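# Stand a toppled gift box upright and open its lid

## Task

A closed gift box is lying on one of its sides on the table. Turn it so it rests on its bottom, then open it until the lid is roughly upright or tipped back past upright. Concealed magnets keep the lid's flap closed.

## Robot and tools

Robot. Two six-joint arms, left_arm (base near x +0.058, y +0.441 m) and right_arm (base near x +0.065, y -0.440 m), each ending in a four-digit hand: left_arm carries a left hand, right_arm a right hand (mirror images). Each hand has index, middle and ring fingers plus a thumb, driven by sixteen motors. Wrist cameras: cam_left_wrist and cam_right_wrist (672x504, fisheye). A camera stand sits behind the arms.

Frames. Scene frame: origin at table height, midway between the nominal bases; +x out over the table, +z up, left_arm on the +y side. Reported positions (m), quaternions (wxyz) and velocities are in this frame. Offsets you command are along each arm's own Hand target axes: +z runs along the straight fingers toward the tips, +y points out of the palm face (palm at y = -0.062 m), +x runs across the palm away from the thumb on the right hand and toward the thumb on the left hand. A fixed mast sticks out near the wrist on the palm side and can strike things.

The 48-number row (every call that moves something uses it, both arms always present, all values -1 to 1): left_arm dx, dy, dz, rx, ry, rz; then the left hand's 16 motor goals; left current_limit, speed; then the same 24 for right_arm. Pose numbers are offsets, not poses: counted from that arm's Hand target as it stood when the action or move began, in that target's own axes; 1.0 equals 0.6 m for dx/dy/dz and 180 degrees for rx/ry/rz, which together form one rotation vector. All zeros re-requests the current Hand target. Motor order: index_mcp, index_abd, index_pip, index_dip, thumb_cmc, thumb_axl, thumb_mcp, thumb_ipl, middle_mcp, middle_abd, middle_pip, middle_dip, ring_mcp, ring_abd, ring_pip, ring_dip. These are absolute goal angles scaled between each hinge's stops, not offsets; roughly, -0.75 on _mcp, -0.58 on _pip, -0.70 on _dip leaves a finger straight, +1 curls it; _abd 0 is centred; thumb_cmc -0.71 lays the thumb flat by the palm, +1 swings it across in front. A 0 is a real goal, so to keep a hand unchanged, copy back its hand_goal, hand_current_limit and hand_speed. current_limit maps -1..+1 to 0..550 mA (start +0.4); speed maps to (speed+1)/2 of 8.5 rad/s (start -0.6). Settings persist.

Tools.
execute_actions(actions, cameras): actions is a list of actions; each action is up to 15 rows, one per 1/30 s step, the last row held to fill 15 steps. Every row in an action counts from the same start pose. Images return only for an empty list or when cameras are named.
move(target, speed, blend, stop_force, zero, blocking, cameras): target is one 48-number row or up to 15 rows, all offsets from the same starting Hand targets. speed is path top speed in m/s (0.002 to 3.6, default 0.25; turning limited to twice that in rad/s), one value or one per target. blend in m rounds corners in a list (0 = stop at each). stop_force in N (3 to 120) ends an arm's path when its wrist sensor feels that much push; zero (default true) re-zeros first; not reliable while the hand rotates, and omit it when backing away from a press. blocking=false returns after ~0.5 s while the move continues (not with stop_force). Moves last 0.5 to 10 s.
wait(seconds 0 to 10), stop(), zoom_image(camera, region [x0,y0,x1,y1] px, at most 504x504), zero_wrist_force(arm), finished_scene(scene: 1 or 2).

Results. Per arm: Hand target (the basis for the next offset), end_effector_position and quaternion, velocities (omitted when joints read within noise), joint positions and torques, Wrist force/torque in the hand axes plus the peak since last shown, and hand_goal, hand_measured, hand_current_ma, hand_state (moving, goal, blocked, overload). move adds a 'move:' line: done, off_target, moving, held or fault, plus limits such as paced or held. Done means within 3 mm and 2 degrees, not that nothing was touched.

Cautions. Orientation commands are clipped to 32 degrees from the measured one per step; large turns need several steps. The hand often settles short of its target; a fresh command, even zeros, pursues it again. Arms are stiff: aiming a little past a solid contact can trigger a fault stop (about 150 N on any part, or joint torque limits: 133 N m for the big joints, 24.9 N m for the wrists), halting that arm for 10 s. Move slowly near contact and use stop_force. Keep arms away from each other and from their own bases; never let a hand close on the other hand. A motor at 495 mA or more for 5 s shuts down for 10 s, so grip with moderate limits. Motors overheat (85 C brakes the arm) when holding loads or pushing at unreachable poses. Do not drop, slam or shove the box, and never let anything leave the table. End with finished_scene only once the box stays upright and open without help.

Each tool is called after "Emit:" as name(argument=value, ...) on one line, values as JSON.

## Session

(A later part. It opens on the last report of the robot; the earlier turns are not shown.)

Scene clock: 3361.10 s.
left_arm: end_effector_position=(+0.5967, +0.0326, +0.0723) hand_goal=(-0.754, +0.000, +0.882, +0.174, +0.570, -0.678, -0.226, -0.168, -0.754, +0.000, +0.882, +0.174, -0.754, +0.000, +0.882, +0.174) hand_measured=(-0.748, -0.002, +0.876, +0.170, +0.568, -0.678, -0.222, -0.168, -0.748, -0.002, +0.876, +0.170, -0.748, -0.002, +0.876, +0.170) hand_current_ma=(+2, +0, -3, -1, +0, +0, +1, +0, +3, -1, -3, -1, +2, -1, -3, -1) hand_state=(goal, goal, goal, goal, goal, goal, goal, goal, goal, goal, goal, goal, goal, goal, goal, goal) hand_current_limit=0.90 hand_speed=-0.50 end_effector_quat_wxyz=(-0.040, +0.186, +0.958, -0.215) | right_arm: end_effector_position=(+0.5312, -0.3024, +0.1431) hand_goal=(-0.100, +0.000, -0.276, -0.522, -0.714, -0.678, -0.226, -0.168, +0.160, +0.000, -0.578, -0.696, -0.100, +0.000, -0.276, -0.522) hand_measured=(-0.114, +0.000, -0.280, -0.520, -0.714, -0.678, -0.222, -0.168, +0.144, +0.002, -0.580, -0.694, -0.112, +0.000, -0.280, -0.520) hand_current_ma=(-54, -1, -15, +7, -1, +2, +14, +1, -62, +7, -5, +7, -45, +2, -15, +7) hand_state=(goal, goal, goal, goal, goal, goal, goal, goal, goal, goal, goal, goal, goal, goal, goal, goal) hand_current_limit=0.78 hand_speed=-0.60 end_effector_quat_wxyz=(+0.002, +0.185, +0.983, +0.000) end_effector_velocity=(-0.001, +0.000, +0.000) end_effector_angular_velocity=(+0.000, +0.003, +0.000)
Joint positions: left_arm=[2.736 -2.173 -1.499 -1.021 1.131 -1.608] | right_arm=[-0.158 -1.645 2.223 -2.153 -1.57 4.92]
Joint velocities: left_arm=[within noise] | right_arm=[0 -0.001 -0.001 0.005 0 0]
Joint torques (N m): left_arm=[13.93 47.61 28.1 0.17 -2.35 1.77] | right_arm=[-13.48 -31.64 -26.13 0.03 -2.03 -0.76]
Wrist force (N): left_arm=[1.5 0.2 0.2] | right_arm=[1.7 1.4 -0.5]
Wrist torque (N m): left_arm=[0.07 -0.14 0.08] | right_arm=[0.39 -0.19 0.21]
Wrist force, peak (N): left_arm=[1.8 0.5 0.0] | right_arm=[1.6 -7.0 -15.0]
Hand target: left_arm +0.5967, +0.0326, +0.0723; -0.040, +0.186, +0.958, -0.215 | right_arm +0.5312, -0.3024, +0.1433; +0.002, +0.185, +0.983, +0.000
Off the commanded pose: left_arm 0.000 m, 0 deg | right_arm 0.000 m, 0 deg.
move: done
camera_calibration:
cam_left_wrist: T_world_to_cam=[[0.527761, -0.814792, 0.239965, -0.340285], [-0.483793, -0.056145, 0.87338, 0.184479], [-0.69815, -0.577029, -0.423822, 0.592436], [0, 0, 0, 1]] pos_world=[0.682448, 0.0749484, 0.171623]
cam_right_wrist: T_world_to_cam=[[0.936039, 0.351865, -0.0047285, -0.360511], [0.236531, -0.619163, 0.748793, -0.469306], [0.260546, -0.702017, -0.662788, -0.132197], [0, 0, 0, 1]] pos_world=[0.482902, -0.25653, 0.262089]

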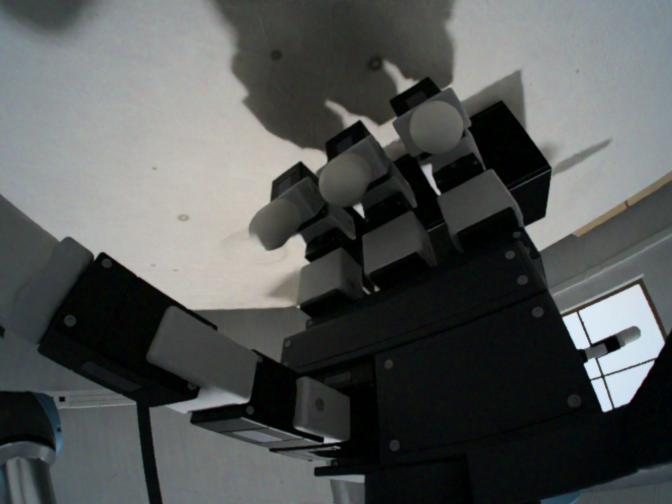

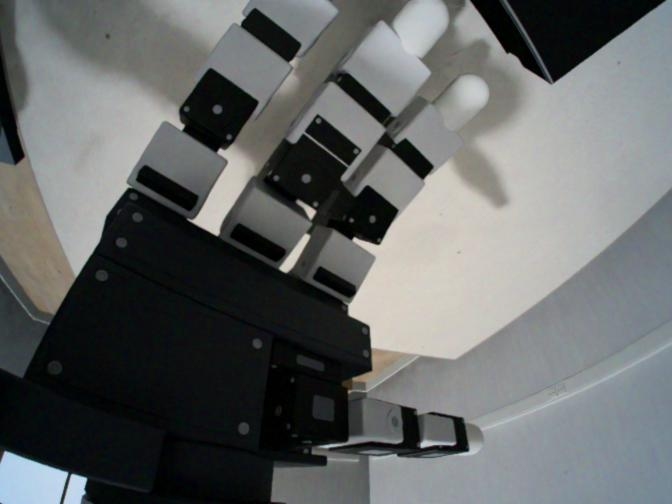

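Emit:
move(target=[[0,-0.06,0.028,0,0,0,-0.754,0,0.883,0.174,0.571,-0.678,-0.226,-0.168,-0.754,0,0.883,0.174,-0.754,0,0.883,0.174,0.9,-0.5, 0,0,0.147,0,0,0,0.014,0,-0.387,-0.536,-0.714,-0.678,-0.226,-0.168,0.16,0,-0.577,-0.696,0.014,0,-0.387,-0.536,0.78,-0.6]], speed=0.04)

Emit:
move(target=[[0,0,0,0,0,0,-0.754,0,0.883,0.174,0.571,-0.678,-0.226,-0.168,-0.754,0,0.883,0.174,-0.754,0,0.883,0.174,0.9,-0.5, 0,0.2,0,0,0,0,0.014,0,-0.387,-0.536,-0.714,-0.678,-0.226,-0.168,0.16,0,-0.577,-0.696,0.014,0,-0.387,-0.536,0.78,-0.6]], speed=0.025, stop_force=25, cameras=["all"])

Emit:
zoom_image(camera="cam_right_wrist", region=[300, 0, 672, 279])

Scene clock: 3373.70 s.
left_arm: end_effector_position=(+0.5818, -0.0042, +0.0724) hand_goal=(-0.754, +0.000, +0.882, +0.174, +0.570, -0.678, -0.226, -0.168, -0.754, +0.000, +0.882, +0.174, -0.754, +0.000, +0.882, +0.174) hand_measured=(-0.750, -0.002, +0.876, +0.170, +0.568, -0.678, -0.222, -0.168, -0.748, -0.002, +0.876, +0.170, -0.750, -0.002, +0.876, +0.170) hand_current_ma=(+2, +0, -3, -1, +0, +0, +1, +0, +2, -1, -3, -1, +2, -1, -3, -1) hand_state=(goal, goal, goal, goal, goal, goal, goal, goal, goal, goal, goal, goal, goal, goal, goal, goal) hand_current_limit=0.90 hand_speed=-0.50 end_effector_quat_wxyz=(-0.040, +0.186, +0.958, -0.215) | right_arm: end_effector_position=(+0.5316, -0.3025, +0.0552) hand_goal=(+0.014, +0.000, -0.388, -0.536, -0.714, -0.678, -0.226, -0.168, +0.160, +0.000, -0.578, -0.696, +0.014, +0.000, -0.388, -0.536) hand_measured=(-0.004, +0.000, -0.388, -0.534, -0.714, -0.678, -0.222, -0.168, +0.144, +0.002, -0.580, -0.694, -0.002, +0.000, -0.388, -0.534) hand_current_ma=(-74, -1, +1, +7, -1, +2, +14, +1, -62, +7, -5, +7, -60, +2, +1, +7) hand_state=(goal, goal, goal, goal, goal, goal, goal, goal, goal, goal, goal, goal, goal, goal, goal, goal) hand_current_limit=0.78 hand_speed=-0.60 end_effector_quat_wxyz=(+0.002, +0.185, +0.983, +0.000)
Joint positions: left_arm=[2.678 -2.197 -1.465 -1.004 1.133 -1.672] | right_arm=[-0.158 -1.463 2.337 -2.449 -1.571 4.92]
Joint torques (N m): left_arm=[-15.65 36.69 28.23 4.14 1.08 -1.58] | right_arm=[9.01 -8.01 -11.24 -4.37 0.72 1.26]
Wrist force (N): left_arm=[1.4 1.0 -1.0] | right_arm=[1.6 1.7 -0.5]
Wrist torque (N m): left_arm=[0.25 -0.17 0.13] | right_arm=[0.46 -0.19 0.23]
Wrist force, peak (N): left_arm=[1.7 1.0 -1.1] | right_arm=[2.0 1.8 -0.7]
Hand target: left_arm +0.5818, -0.0042, +0.0724; -0.040, +0.186, +0.958, -0.215 | right_arm +0.5316, -0.3025, +0.0551; +0.002, +0.185, +0.983, +0.000
Off the commanded pose: left_arm 0.000 m, 0 deg | right_arm 0.000 m, 0 deg.
move: done

Scene clock: 3376.07 s.
left_arm: end_effector_position=(+0.5818, -0.0042, +0.0724) hand_goal=(-0.754, +0.000, +0.882, +0.174, +0.570, -0.678, -0.226, -0.168, -0.754, +0.000, +0.882, +0.174, -0.754, +0.000, +0.882, +0.174) hand_measured=(-0.756, -0.002, +0.876, +0.170, +0.568, -0.678, -0.222, -0.168, -0.758, -0.002, +0.876, +0.170, -0.758, -0.002, +0.876, +0.170) hand_current_ma=(+0, +0, -3, -1, +0, +0, +1, +0, -1, -1, -3, -1, -2, -1, -3, -1) hand_state=(goal, goal, goal, goal, goal, goal, goal, goal, goal, goal, goal, goal, goal, goal, goal, goal) hand_current_limit=0.90 hand_speed=-0.50 end_effector_quat_wxyz=(-0.040, +0.186, +0.958, -0.215) | right_arm: end_effector_position=(+0.5417, -0.2765, +0.0551) hand_goal=(+0.014, +0.000, -0.388, -0.536, -0.714, -0.678, -0.226, -0.168, +0.160, +0.000, -0.578, -0.696, +0.014, +0.000, -0.388, -0.536) hand_measured=(-0.004, +0.000, -0.388, -0.534, -0.714, -0.678, -0.222, -0.168, +0.142, -0.002, -0.580, -0.688, -0.002, +0.000, -0.388, -0.534) hand_current_ma=(-72, -1, +1, +7, +0, +2, +14, +1, -70, -4, -6, +24, -59, +2, +1, +7) hand_state=(goal, goal, goal, goal, goal, goal, goal, goal, goal, goal, goal, goal, goal, goal, goal, goal) hand_current_limit=0.78 hand_speed=-0.60 end_effector_quat_wxyz=(+0.002, +0.185, +0.983, +0.000)
Joint positions: left_arm=[2.678 -2.197 -1.465 -1.004 1.133 -1.672] | right_arm=[-0.091 -1.43 2.298 -2.443 -1.571 4.987]
Joint torques (N m): left_arm=[-14.1 32.36 6.1 -1.41 -4.4 -1.35] | right_arm=[-9.8 -37.02 -10.59 -4.93 0.93 -0.79]
Wrist force (N): left_arm=[0.9 10.7 -25.1] | right_arm=[1.5 -8.6 -4.3]
Wrist torque (N m): left_arm=[2.56 -0.99 -0.23] | right_arm=[0.49 -0.06 -0.06]
Wrist force, peak (N): left_arm=[0.9 10.7 -25.1] | right_arm=[1.3 -27.8 -11.3]
Hand target: left_arm +0.5818, -0.0042, +0.0724; -0.040, +0.186, +0.958, -0.215 | right_arm +0.5417, -0.2765, +0.0551; +0.002, +0.185, +0.983, +0.000 (not the last commanded pose)
Off the commanded pose: left_arm 0.000 m, 0 deg | right_arm 0.092 m, 0 deg.
move: contact (right_arm)
camera_calibration:
cam_left_wrist: T_world_to_cam=[[0.527761, -0.814792, 0.239965, -0.362507], [-0.483793, -0.056145, 0.87338, 0.175078], [-0.69815, -0.577029, -0.423822, 0.560954], [0, 0, 0, 1]] pos_world=[0.667648, 0.0381484, 0.171823]
cam_right_wrist: T_world_to_cam=[[0.936062, 0.351803, -0.00470918, -0.37984], [0.236441, -0.619087, 0.748884, -0.389727], [0.260544, -0.702115, -0.662685, -0.17502], [0, 0, 0, 1]] pos_world=[0.493302, -0.23053, 0.174089]

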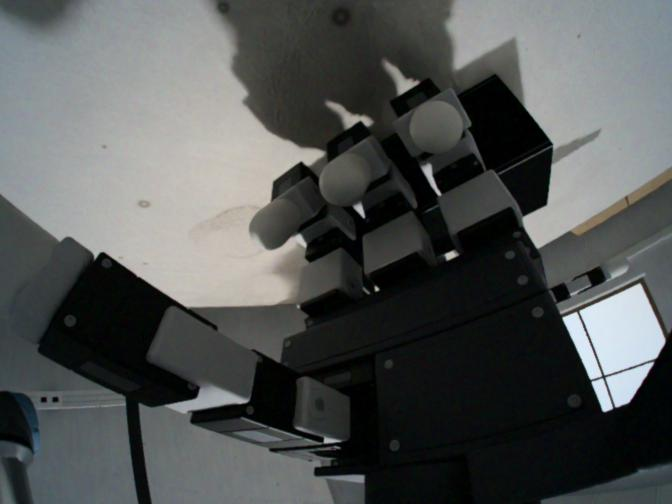

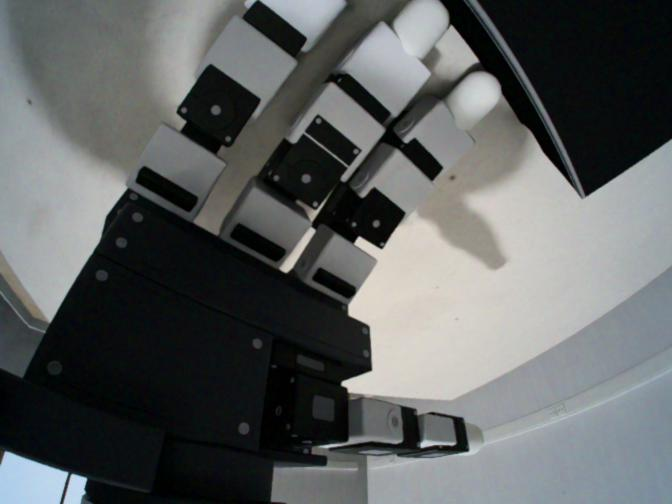

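Scaled by 1.355 from the camera's 672x504 image, which has a finer 960x720 frame.

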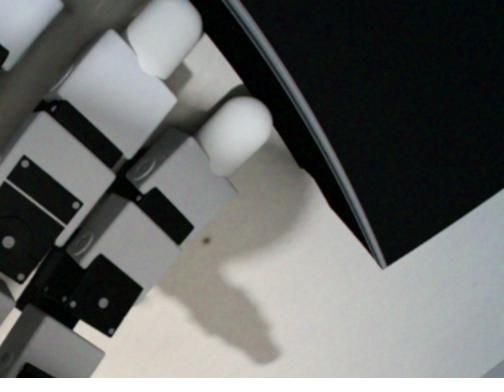

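Emit:
move(target=[[0,0,0,0,0,0,-0.754,0,0.883,0.174,0.571,-0.678,-0.226,-0.168,-0.754,0,0.883,0.174,-0.754,0,0.883,0.174,0.9,-0.5, 0,0.0055,0,0,0,0,-0.02,0,-0.387,-0.536,-0.714,-0.678,-0.226,-0.168,0.16,0,-0.577,-0.696,-0.02,0,-0.387,-0.536,0.78,-0.6]], speed=0.02)

Emit:
move(target=[[0,0,0,0,0,0,-0.754,0,0.883,0.174,0.571,-0.678,-0.226,-0.168,-0.754,0,0.883,0.174,-0.754,0,0.883,0.174,0.9,-0.5, 0,0,0,0,0,0,0.1,0,-0.32,-0.48,-0.714,-0.678,-0.226,-0.168,0.16,0,-0.577,-0.696,0.1,0,-0.32,-0.48,0.78,-0.7]], cameras=["cam_right_wrist"])

Emit:
zoom_image(camera="cam_right_wrist", region=[300, 0, 672, 279])

Scene clock: 3384.83 s.
left_arm: end_effector_position=(+0.5818, -0.0042, +0.0724) hand_goal=(-0.754, +0.000, +0.882, +0.174, +0.570, -0.678, -0.226, -0.168, -0.754, +0.000, +0.882, +0.174, -0.754, +0.000, +0.882, +0.174) hand_measured=(-0.756, -0.002, +0.876, +0.170, +0.568, -0.678, -0.222, -0.168, -0.756, -0.002, +0.876, +0.170, -0.756, -0.002, +0.876, +0.170) hand_current_ma=(+0, +0, -3, -1, +0, +0, +1, +0, +0, -1, -3, -1, -1, -1, -3, -1) hand_state=(goal, goal, goal, goal, goal, goal, goal, goal, goal, goal, goal, goal, goal, goal, goal, goal) hand_current_limit=0.90 hand_speed=-0.50 end_effector_quat_wxyz=(-0.040, +0.186, +0.958, -0.215) | right_arm: end_effector_position=(+0.5429, -0.2736, +0.0551) hand_goal=(-0.020, +0.000, -0.388, -0.536, -0.714, -0.678, -0.226, -0.168, +0.160, +0.000, -0.578, -0.696, -0.020, +0.000, -0.388, -0.536) hand_measured=(-0.018, +0.000, -0.388, -0.534, -0.714, -0.678, -0.222, -0.168, +0.136, +0.000, -0.580, -0.674, -0.016, +0.000, -0.386, -0.534) hand_current_ma=(+7, -1, +2, +7, +0, +2, +14, +1, -101, +0, -7, +85, +16, +2, +4, +7) hand_state=(goal, goal, goal, goal, goal, goal, goal, goal, blocked, goal, goal, blocked, goal, goal, goal, goal) hand_current_limit=0.78 hand_speed=-0.60 end_effector_quat_wxyz=(+0.002, +0.185, +0.983, +0.000)
Joint positions: left_arm=[2.678 -2.197 -1.465 -1.004 1.133 -1.672] | right_arm=[-0.083 -1.427 2.293 -2.442 -1.571 4.995]
Joint torques (N m): left_arm=[-14.5 27.74 7.79 -1.17 -4.53 -0.25] | right_arm=[29.96 0.91 -22.44 -0.84 12.83 1.6]
Wrist force (N): left_arm=[4.7 21.2 -43.8] | right_arm=[1.2 -53.5 -23.6]
Wrist torque (N m): left_arm=[4.28 -1.57 -0.25] | right_arm=[0.96 0.38 -1.20]
Wrist force, peak (N): left_arm=[4.7 21.2 -43.8] | right_arm=[1.2 -53.5 -23.6]
Hand target: left_arm +0.5818, -0.0042, +0.0724; -0.040, +0.186, +0.958, -0.215 | right_arm +0.5429, -0.2735, +0.0551; +0.002, +0.185, +0.983, +0.000
Off the commanded pose: left_arm 0.000 m, 0 deg | right_arm 0.000 m, 0 deg.
move: done

Scene clock: 3385.33 s.
left_arm: end_effector_position=(+0.5818, -0.0042, +0.0724) hand_goal=(-0.754, +0.000, +0.882, +0.174, +0.570, -0.678, -0.226, -0.168, -0.754, +0.000, +0.882, +0.174, -0.754, +0.000, +0.882, +0.174) hand_measured=(-0.756, -0.002, +0.876, +0.170, +0.568, -0.678, -0.222, -0.168, -0.754, -0.002, +0.876, +0.170, -0.756, -0.002, +0.876, +0.170) hand_current_ma=(+0, +0, -3, -1, +0, +0, +1, +0, +0, -1, -3, -1, +0, -1, -3, -1) hand_state=(goal, goal, goal, goal, goal, goal, goal, goal, goal, goal, goal, goal, goal, goal, goal, goal) hand_current_limit=0.90 hand_speed=-0.50 end_effector_quat_wxyz=(-0.040, +0.186, +0.958, -0.215) | right_arm: end_effector_position=(+0.5429, -0.2735, +0.0551) hand_goal=(+0.100, +0.000, -0.320, -0.480, -0.714, -0.678, -0.226, -0.168, +0.160, +0.000, -0.578, -0.696, +0.100, +0.000, -0.320, -0.480) hand_measured=(-0.014, +0.000, -0.370, -0.510, -0.714, -0.678, -0.222, -0.168, +0.136, -0.002, -0.580, -0.674, -0.012, +0.000, -0.372, -0.510) hand_current_ma=(-489, -1, -203, -116, +0, +2, +14, +1, -101, -3, -4, +88, -489, +2, -211, -121) hand_state=(blocked, goal, blocked, blocked, goal, goal, goal, goal, blocked, goal, goal, blocked, blocked, goal, blocked, blocked) hand_current_limit=0.78 hand_speed=-0.70 end_effector_quat_wxyz=(+0.002, +0.185, +0.983, +0.000)
Joint positions: left_arm=[2.678 -2.197 -1.465 -1.004 1.133 -1.672] | right_arm=[-0.083 -1.426 2.293 -2.442 -1.571 4.995]
Joint torques (N m): left_arm=[-14.84 24.27 8.38 -1.24 -4.52 -0.1] | right_arm=[29.68 -3.89 -24.37 -3.7 13.72 1.64]
Wrist force (N): left_arm=[5.2 22.8 -46.6] | right_arm=[1.2 -54.6 -17.1]
Wrist torque (N m): left_arm=[4.53 -1.71 -0.26] | right_arm=[1.18 0.20 -1.20]
Wrist force, peak (N): left_arm=[5.2 22.6 -46.8] | right_arm=[1.0 -53.5 -22.6]
Hand target: left_arm +0.5818, -0.0042, +0.0724; -0.040, +0.186, +0.958, -0.215 | right_arm +0.5429, -0.2735, +0.0551; +0.002, +0.185, +0.983, +0.000
Off the commanded pose: left_arm 0.000 m, 0 deg | right_arm 0.000 m, 0 deg.
move: done
camera_calibration:
cam_right_wrist: T_world_to_cam=[[0.936064, 0.351796, -0.00489194, -0.38199], [0.236535, -0.618962, 0.748957, -0.388184], [0.260452, -0.702229, -0.6626, -0.173221], [0, 0, 0, 1]] pos_world=[0.494502, -0.22753, 0.174089]
Images, in order (width x height): cam_right_wrist 672x504.

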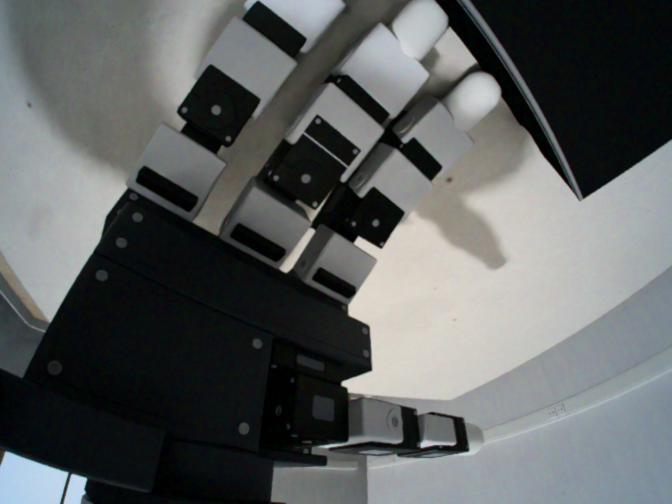

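Scaled by 1.355 from the camera's 672x504 image, which has a finer 960x720 frame.

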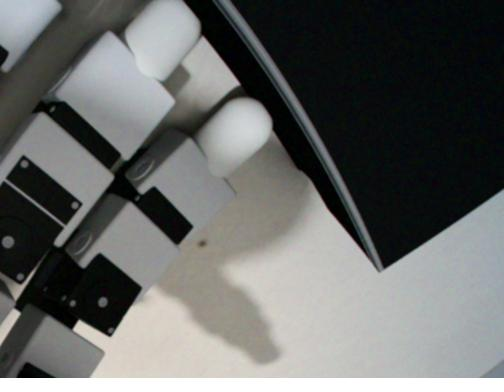

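Emit:
move(target=[[0,0,0,0,0,0,-0.754,0,0.883,0.174,0.571,-0.678,-0.226,-0.168,-0.754,0,0.883,0.174,-0.754,0,0.883,0.174,0.9,-0.5, 0,-0.012,0,0,0,0,-0.03,0,-0.387,-0.536,-0.714,-0.678,-0.226,-0.168,0.16,0,-0.577,-0.696,-0.03,0,-0.387,-0.536,0.78,-0.7]], speed=0.03)

Emit:
move(target=[[0,0.0755,-0.0352,0,0,0,-0.754,0,0.883,0.174,0.571,-0.678,-0.226,-0.168,-0.754,0,0.883,0.174,-0.754,0,0.883,0.174,0.9,-0.5, 0,-0.07,0,0,0,0,-0.03,0,-0.387,-0.536,-0.714,-0.678,-0.226,-0.168,0.16,0,-0.577,-0.696,-0.03,0,-0.387,-0.536,0.78,-0.6],[0,0.0262,-0.1409,0,0,0,-0.754,0,0.883,0.174,0.571,-0.678,-0.226,-0.168,-0.754,0,0.883,0.174,-0.754,0,0.883,0.174,0.9,-0.5, 0,-0.07,-0.17,0,0,0,-0.03,0,-0.387,-0.536,-0.714,-0.678,-0.226,-0.168,0.16,0,-0.577,-0.696,-0.03,0,-0.387,-0.536,0.78,-0.6],[0,0.0262,-0.1409,0,0,0,-0.754,0,-0.576,-0.696,0.571,-0.678,-0.226,-0.168,-0.754,0,-0.576,-0.696,-0.754,0,-0.576,-0.696,0.9,-0.5, 0,-0.07,-0.17,0,0,0,-0.754,0,-0.358,0.029,-0.714,-0.678,-0.226,-0.168,-0.754,0,-0.358,0.029,-0.754,0,-0.358,0.029,0.78,-0.5]], speed=0.15, cameras=["all"])

Scene clock: 3486.20 s.
left_arm: end_effector_position=(+0.5818, -0.0042, +0.0724) hand_goal=(-0.754, +0.000, +0.882, +0.174, +0.570, -0.678, -0.226, -0.168, -0.754, +0.000, +0.882, +0.174, -0.754, +0.000, +0.882, +0.174) hand_measured=(-0.762, -0.002, +0.876, +0.170, +0.568, -0.678, -0.222, -0.168, -0.766, -0.002, +0.876, +0.170, -0.766, -0.002, +0.876, +0.170) hand_current_ma=(-4, +0, -3, -1, +0, +0, +1, +0, -8, -1, -3, -1, -9, -1, -3, -1) hand_state=(goal, goal, goal, goal, goal, goal, goal, goal, goal, goal, goal, goal, goal, goal, goal, goal) hand_current_limit=0.90 hand_speed=-0.50 end_effector_quat_wxyz=(-0.040, +0.186, +0.958, -0.215) | right_arm: end_effector_position=(+0.5403, -0.2800, +0.0551) hand_goal=(-0.030, +0.000, -0.388, -0.536, -0.714, -0.678, -0.226, -0.168, +0.160, +0.000, -0.578, -0.696, -0.030, +0.000, -0.388, -0.536) hand_measured=(-0.020, +0.000, -0.380, -0.534, -0.714, -0.678, -0.222, -0.168, +0.142, -0.002, -0.580, -0.694, -0.018, +0.000, -0.380, -0.534) hand_current_ma=(+36, -1, +24, +7, +0, +2, +14, +1, -67, -6, -4, +7, +44, +2, +26, +7) hand_state=(goal, goal, goal, goal, goal, goal, goal, goal, goal, goal, goal, goal, goal, goal, goal, goal) hand_current_limit=0.78 hand_speed=-0.70 end_effector_quat_wxyz=(+0.002, +0.185, +0.983, +0.000)
Joint positions: left_arm=[2.678 -2.197 -1.465 -1.004 1.133 -1.672] | right_arm=[-0.099 -1.435 2.304 -2.444 -1.571 4.979]
Joint torques (N m): left_arm=[-15.13 40.31 16.25 0.21 1.22 0.97] | right_arm=[-13.44 -37.1 -11.1 -4.83 -2.2 -0.8]
Wrist force (N): left_arm=[0.4 -0.3 -7.7] | right_arm=[-0.3 3.5 -2.3]
Wrist torque (N m): left_arm=[0.99 -0.50 0.03] | right_arm=[0.65 0.12 0.09]
Wrist force, peak (N): left_arm=[5.3 22.7 -46.9] | right_arm=[1.9 -58.4 -23.6]
Hand target: left_arm +0.5818, -0.0042, +0.0724; -0.040, +0.186, +0.958, -0.215 | right_arm +0.5403, -0.2802, +0.0551; +0.002, +0.185, +0.983, +0.000
Off the commanded pose: left_arm 0.000 m, 0 deg | right_arm 0.000 m, 0 deg.
move: done

Scene clock: 3489.70 s.
left_arm: end_effector_position=(+0.6004, +0.0425, +0.1422) hand_goal=(-0.754, +0.000, -0.576, -0.696, +0.570, -0.678, -0.226, -0.168, -0.754, +0.000, -0.576, -0.696, -0.754, +0.000, -0.576, -0.696) hand_measured=(-0.752, -0.002, -0.572, -0.694, +0.568, -0.678, -0.222, -0.168, -0.752, -0.002, -0.570, -0.694, -0.752, -0.002, -0.570, -0.694) hand_current_ma=(+1, +0, +2, +1, +0, +0, +1, +0, +1, -1, +2, +1, +1, -1, +2, +1) hand_state=(goal, goal, goal, goal, goal, goal, goal, goal, goal, goal, goal, goal, goal, goal, goal, goal) hand_current_limit=0.90 hand_speed=-0.50 end_effector_quat_wxyz=(-0.040, +0.186, +0.958, -0.215) | right_arm: end_effector_position=(+0.5246, -0.3193, +0.1571) hand_goal=(-0.754, +0.000, -0.358, +0.028, -0.714, -0.678, -0.226, -0.168, -0.754, +0.000, -0.358, +0.028, -0.754, +0.000, -0.358, +0.028) hand_measured=(-0.752, +0.000, -0.362, +0.024, -0.714, -0.678, -0.222, -0.168, -0.752, -0.002, -0.362, +0.024, -0.752, +0.000, -0.362, +0.024) hand_current_ma=(+9, -1, -12, -11, +0, +2, +14, +1, +8, -6, -11, -10, +8, +2, -12, -11) hand_state=(goal, goal, goal, goal, goal, goal, goal, goal, goal, goal, goal, goal, goal, goal, goal, goal) hand_current_limit=0.78 hand_speed=-0.50 end_effector_quat_wxyz=(+0.002, +0.185, +0.983, +0.000)
Joint positions: left_arm=[2.751 -2.094 -1.428 -1.178 1.131 -1.59] | right_arm=[-0.203 -1.69 2.221 -2.105 -1.57 4.875]
Joint torques (N m): left_arm=[14.44 46.44 30.63 0.17 -2.11 1.88] | right_arm=[-12.44 -30.36 -26.88 -0.14 -0.91 -0.79]
Wrist force (N): left_arm=[1.1 0.5 -0.1] | right_arm=[0.0 2.8 -1.0]
Wrist torque (N m): left_arm=[0.08 -0.08 0.07] | right_arm=[0.47 0.03 0.08]
Wrist force, peak (N): left_arm=[0.1 -0.8 -8.0] | right_arm=[-0.2 3.9 -3.7]
Hand target: left_arm +0.6004, +0.0425, +0.1422; -0.040, +0.186, +0.958, -0.215 | right_arm +0.5246, -0.3192, +0.1571; +0.002, +0.185, +0.983, +0.000
Off the commanded pose: left_arm 0.000 m, 0 deg | right_arm 0.000 m, 0 deg.
move: done
camera_calibration:
cam_left_wrist: T_world_to_cam=[[0.527761, -0.814792, 0.239965, -0.350969], [-0.483793, -0.056145, 0.87338, 0.125689], [-0.69815, -0.577029, -0.423822, 0.630399], [0, 0, 0, 1]] pos_world=[0.686148, 0.0848484, 0.241623]
cam_right_wrist: T_world_to_cam=[[0.936063, 0.351801, -0.00475884, -0.348377], [0.236438, -0.618979, 0.748974, -0.48851], [0.260544, -0.702212, -0.662582, -0.133168], [0, 0, 0, 1]] pos_world=[0.476302, -0.27333, 0.275989]

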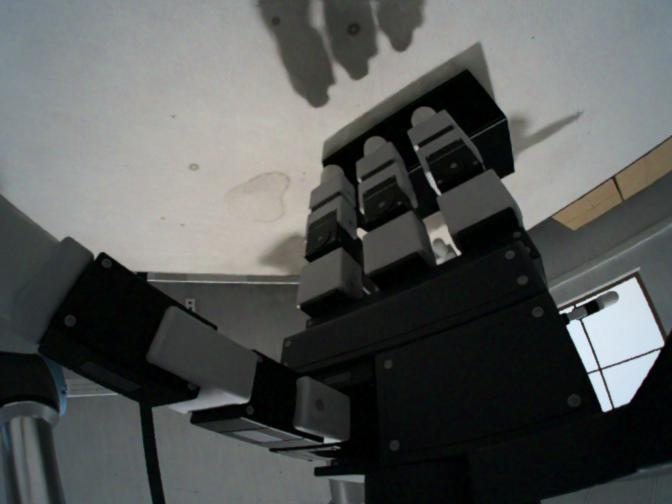

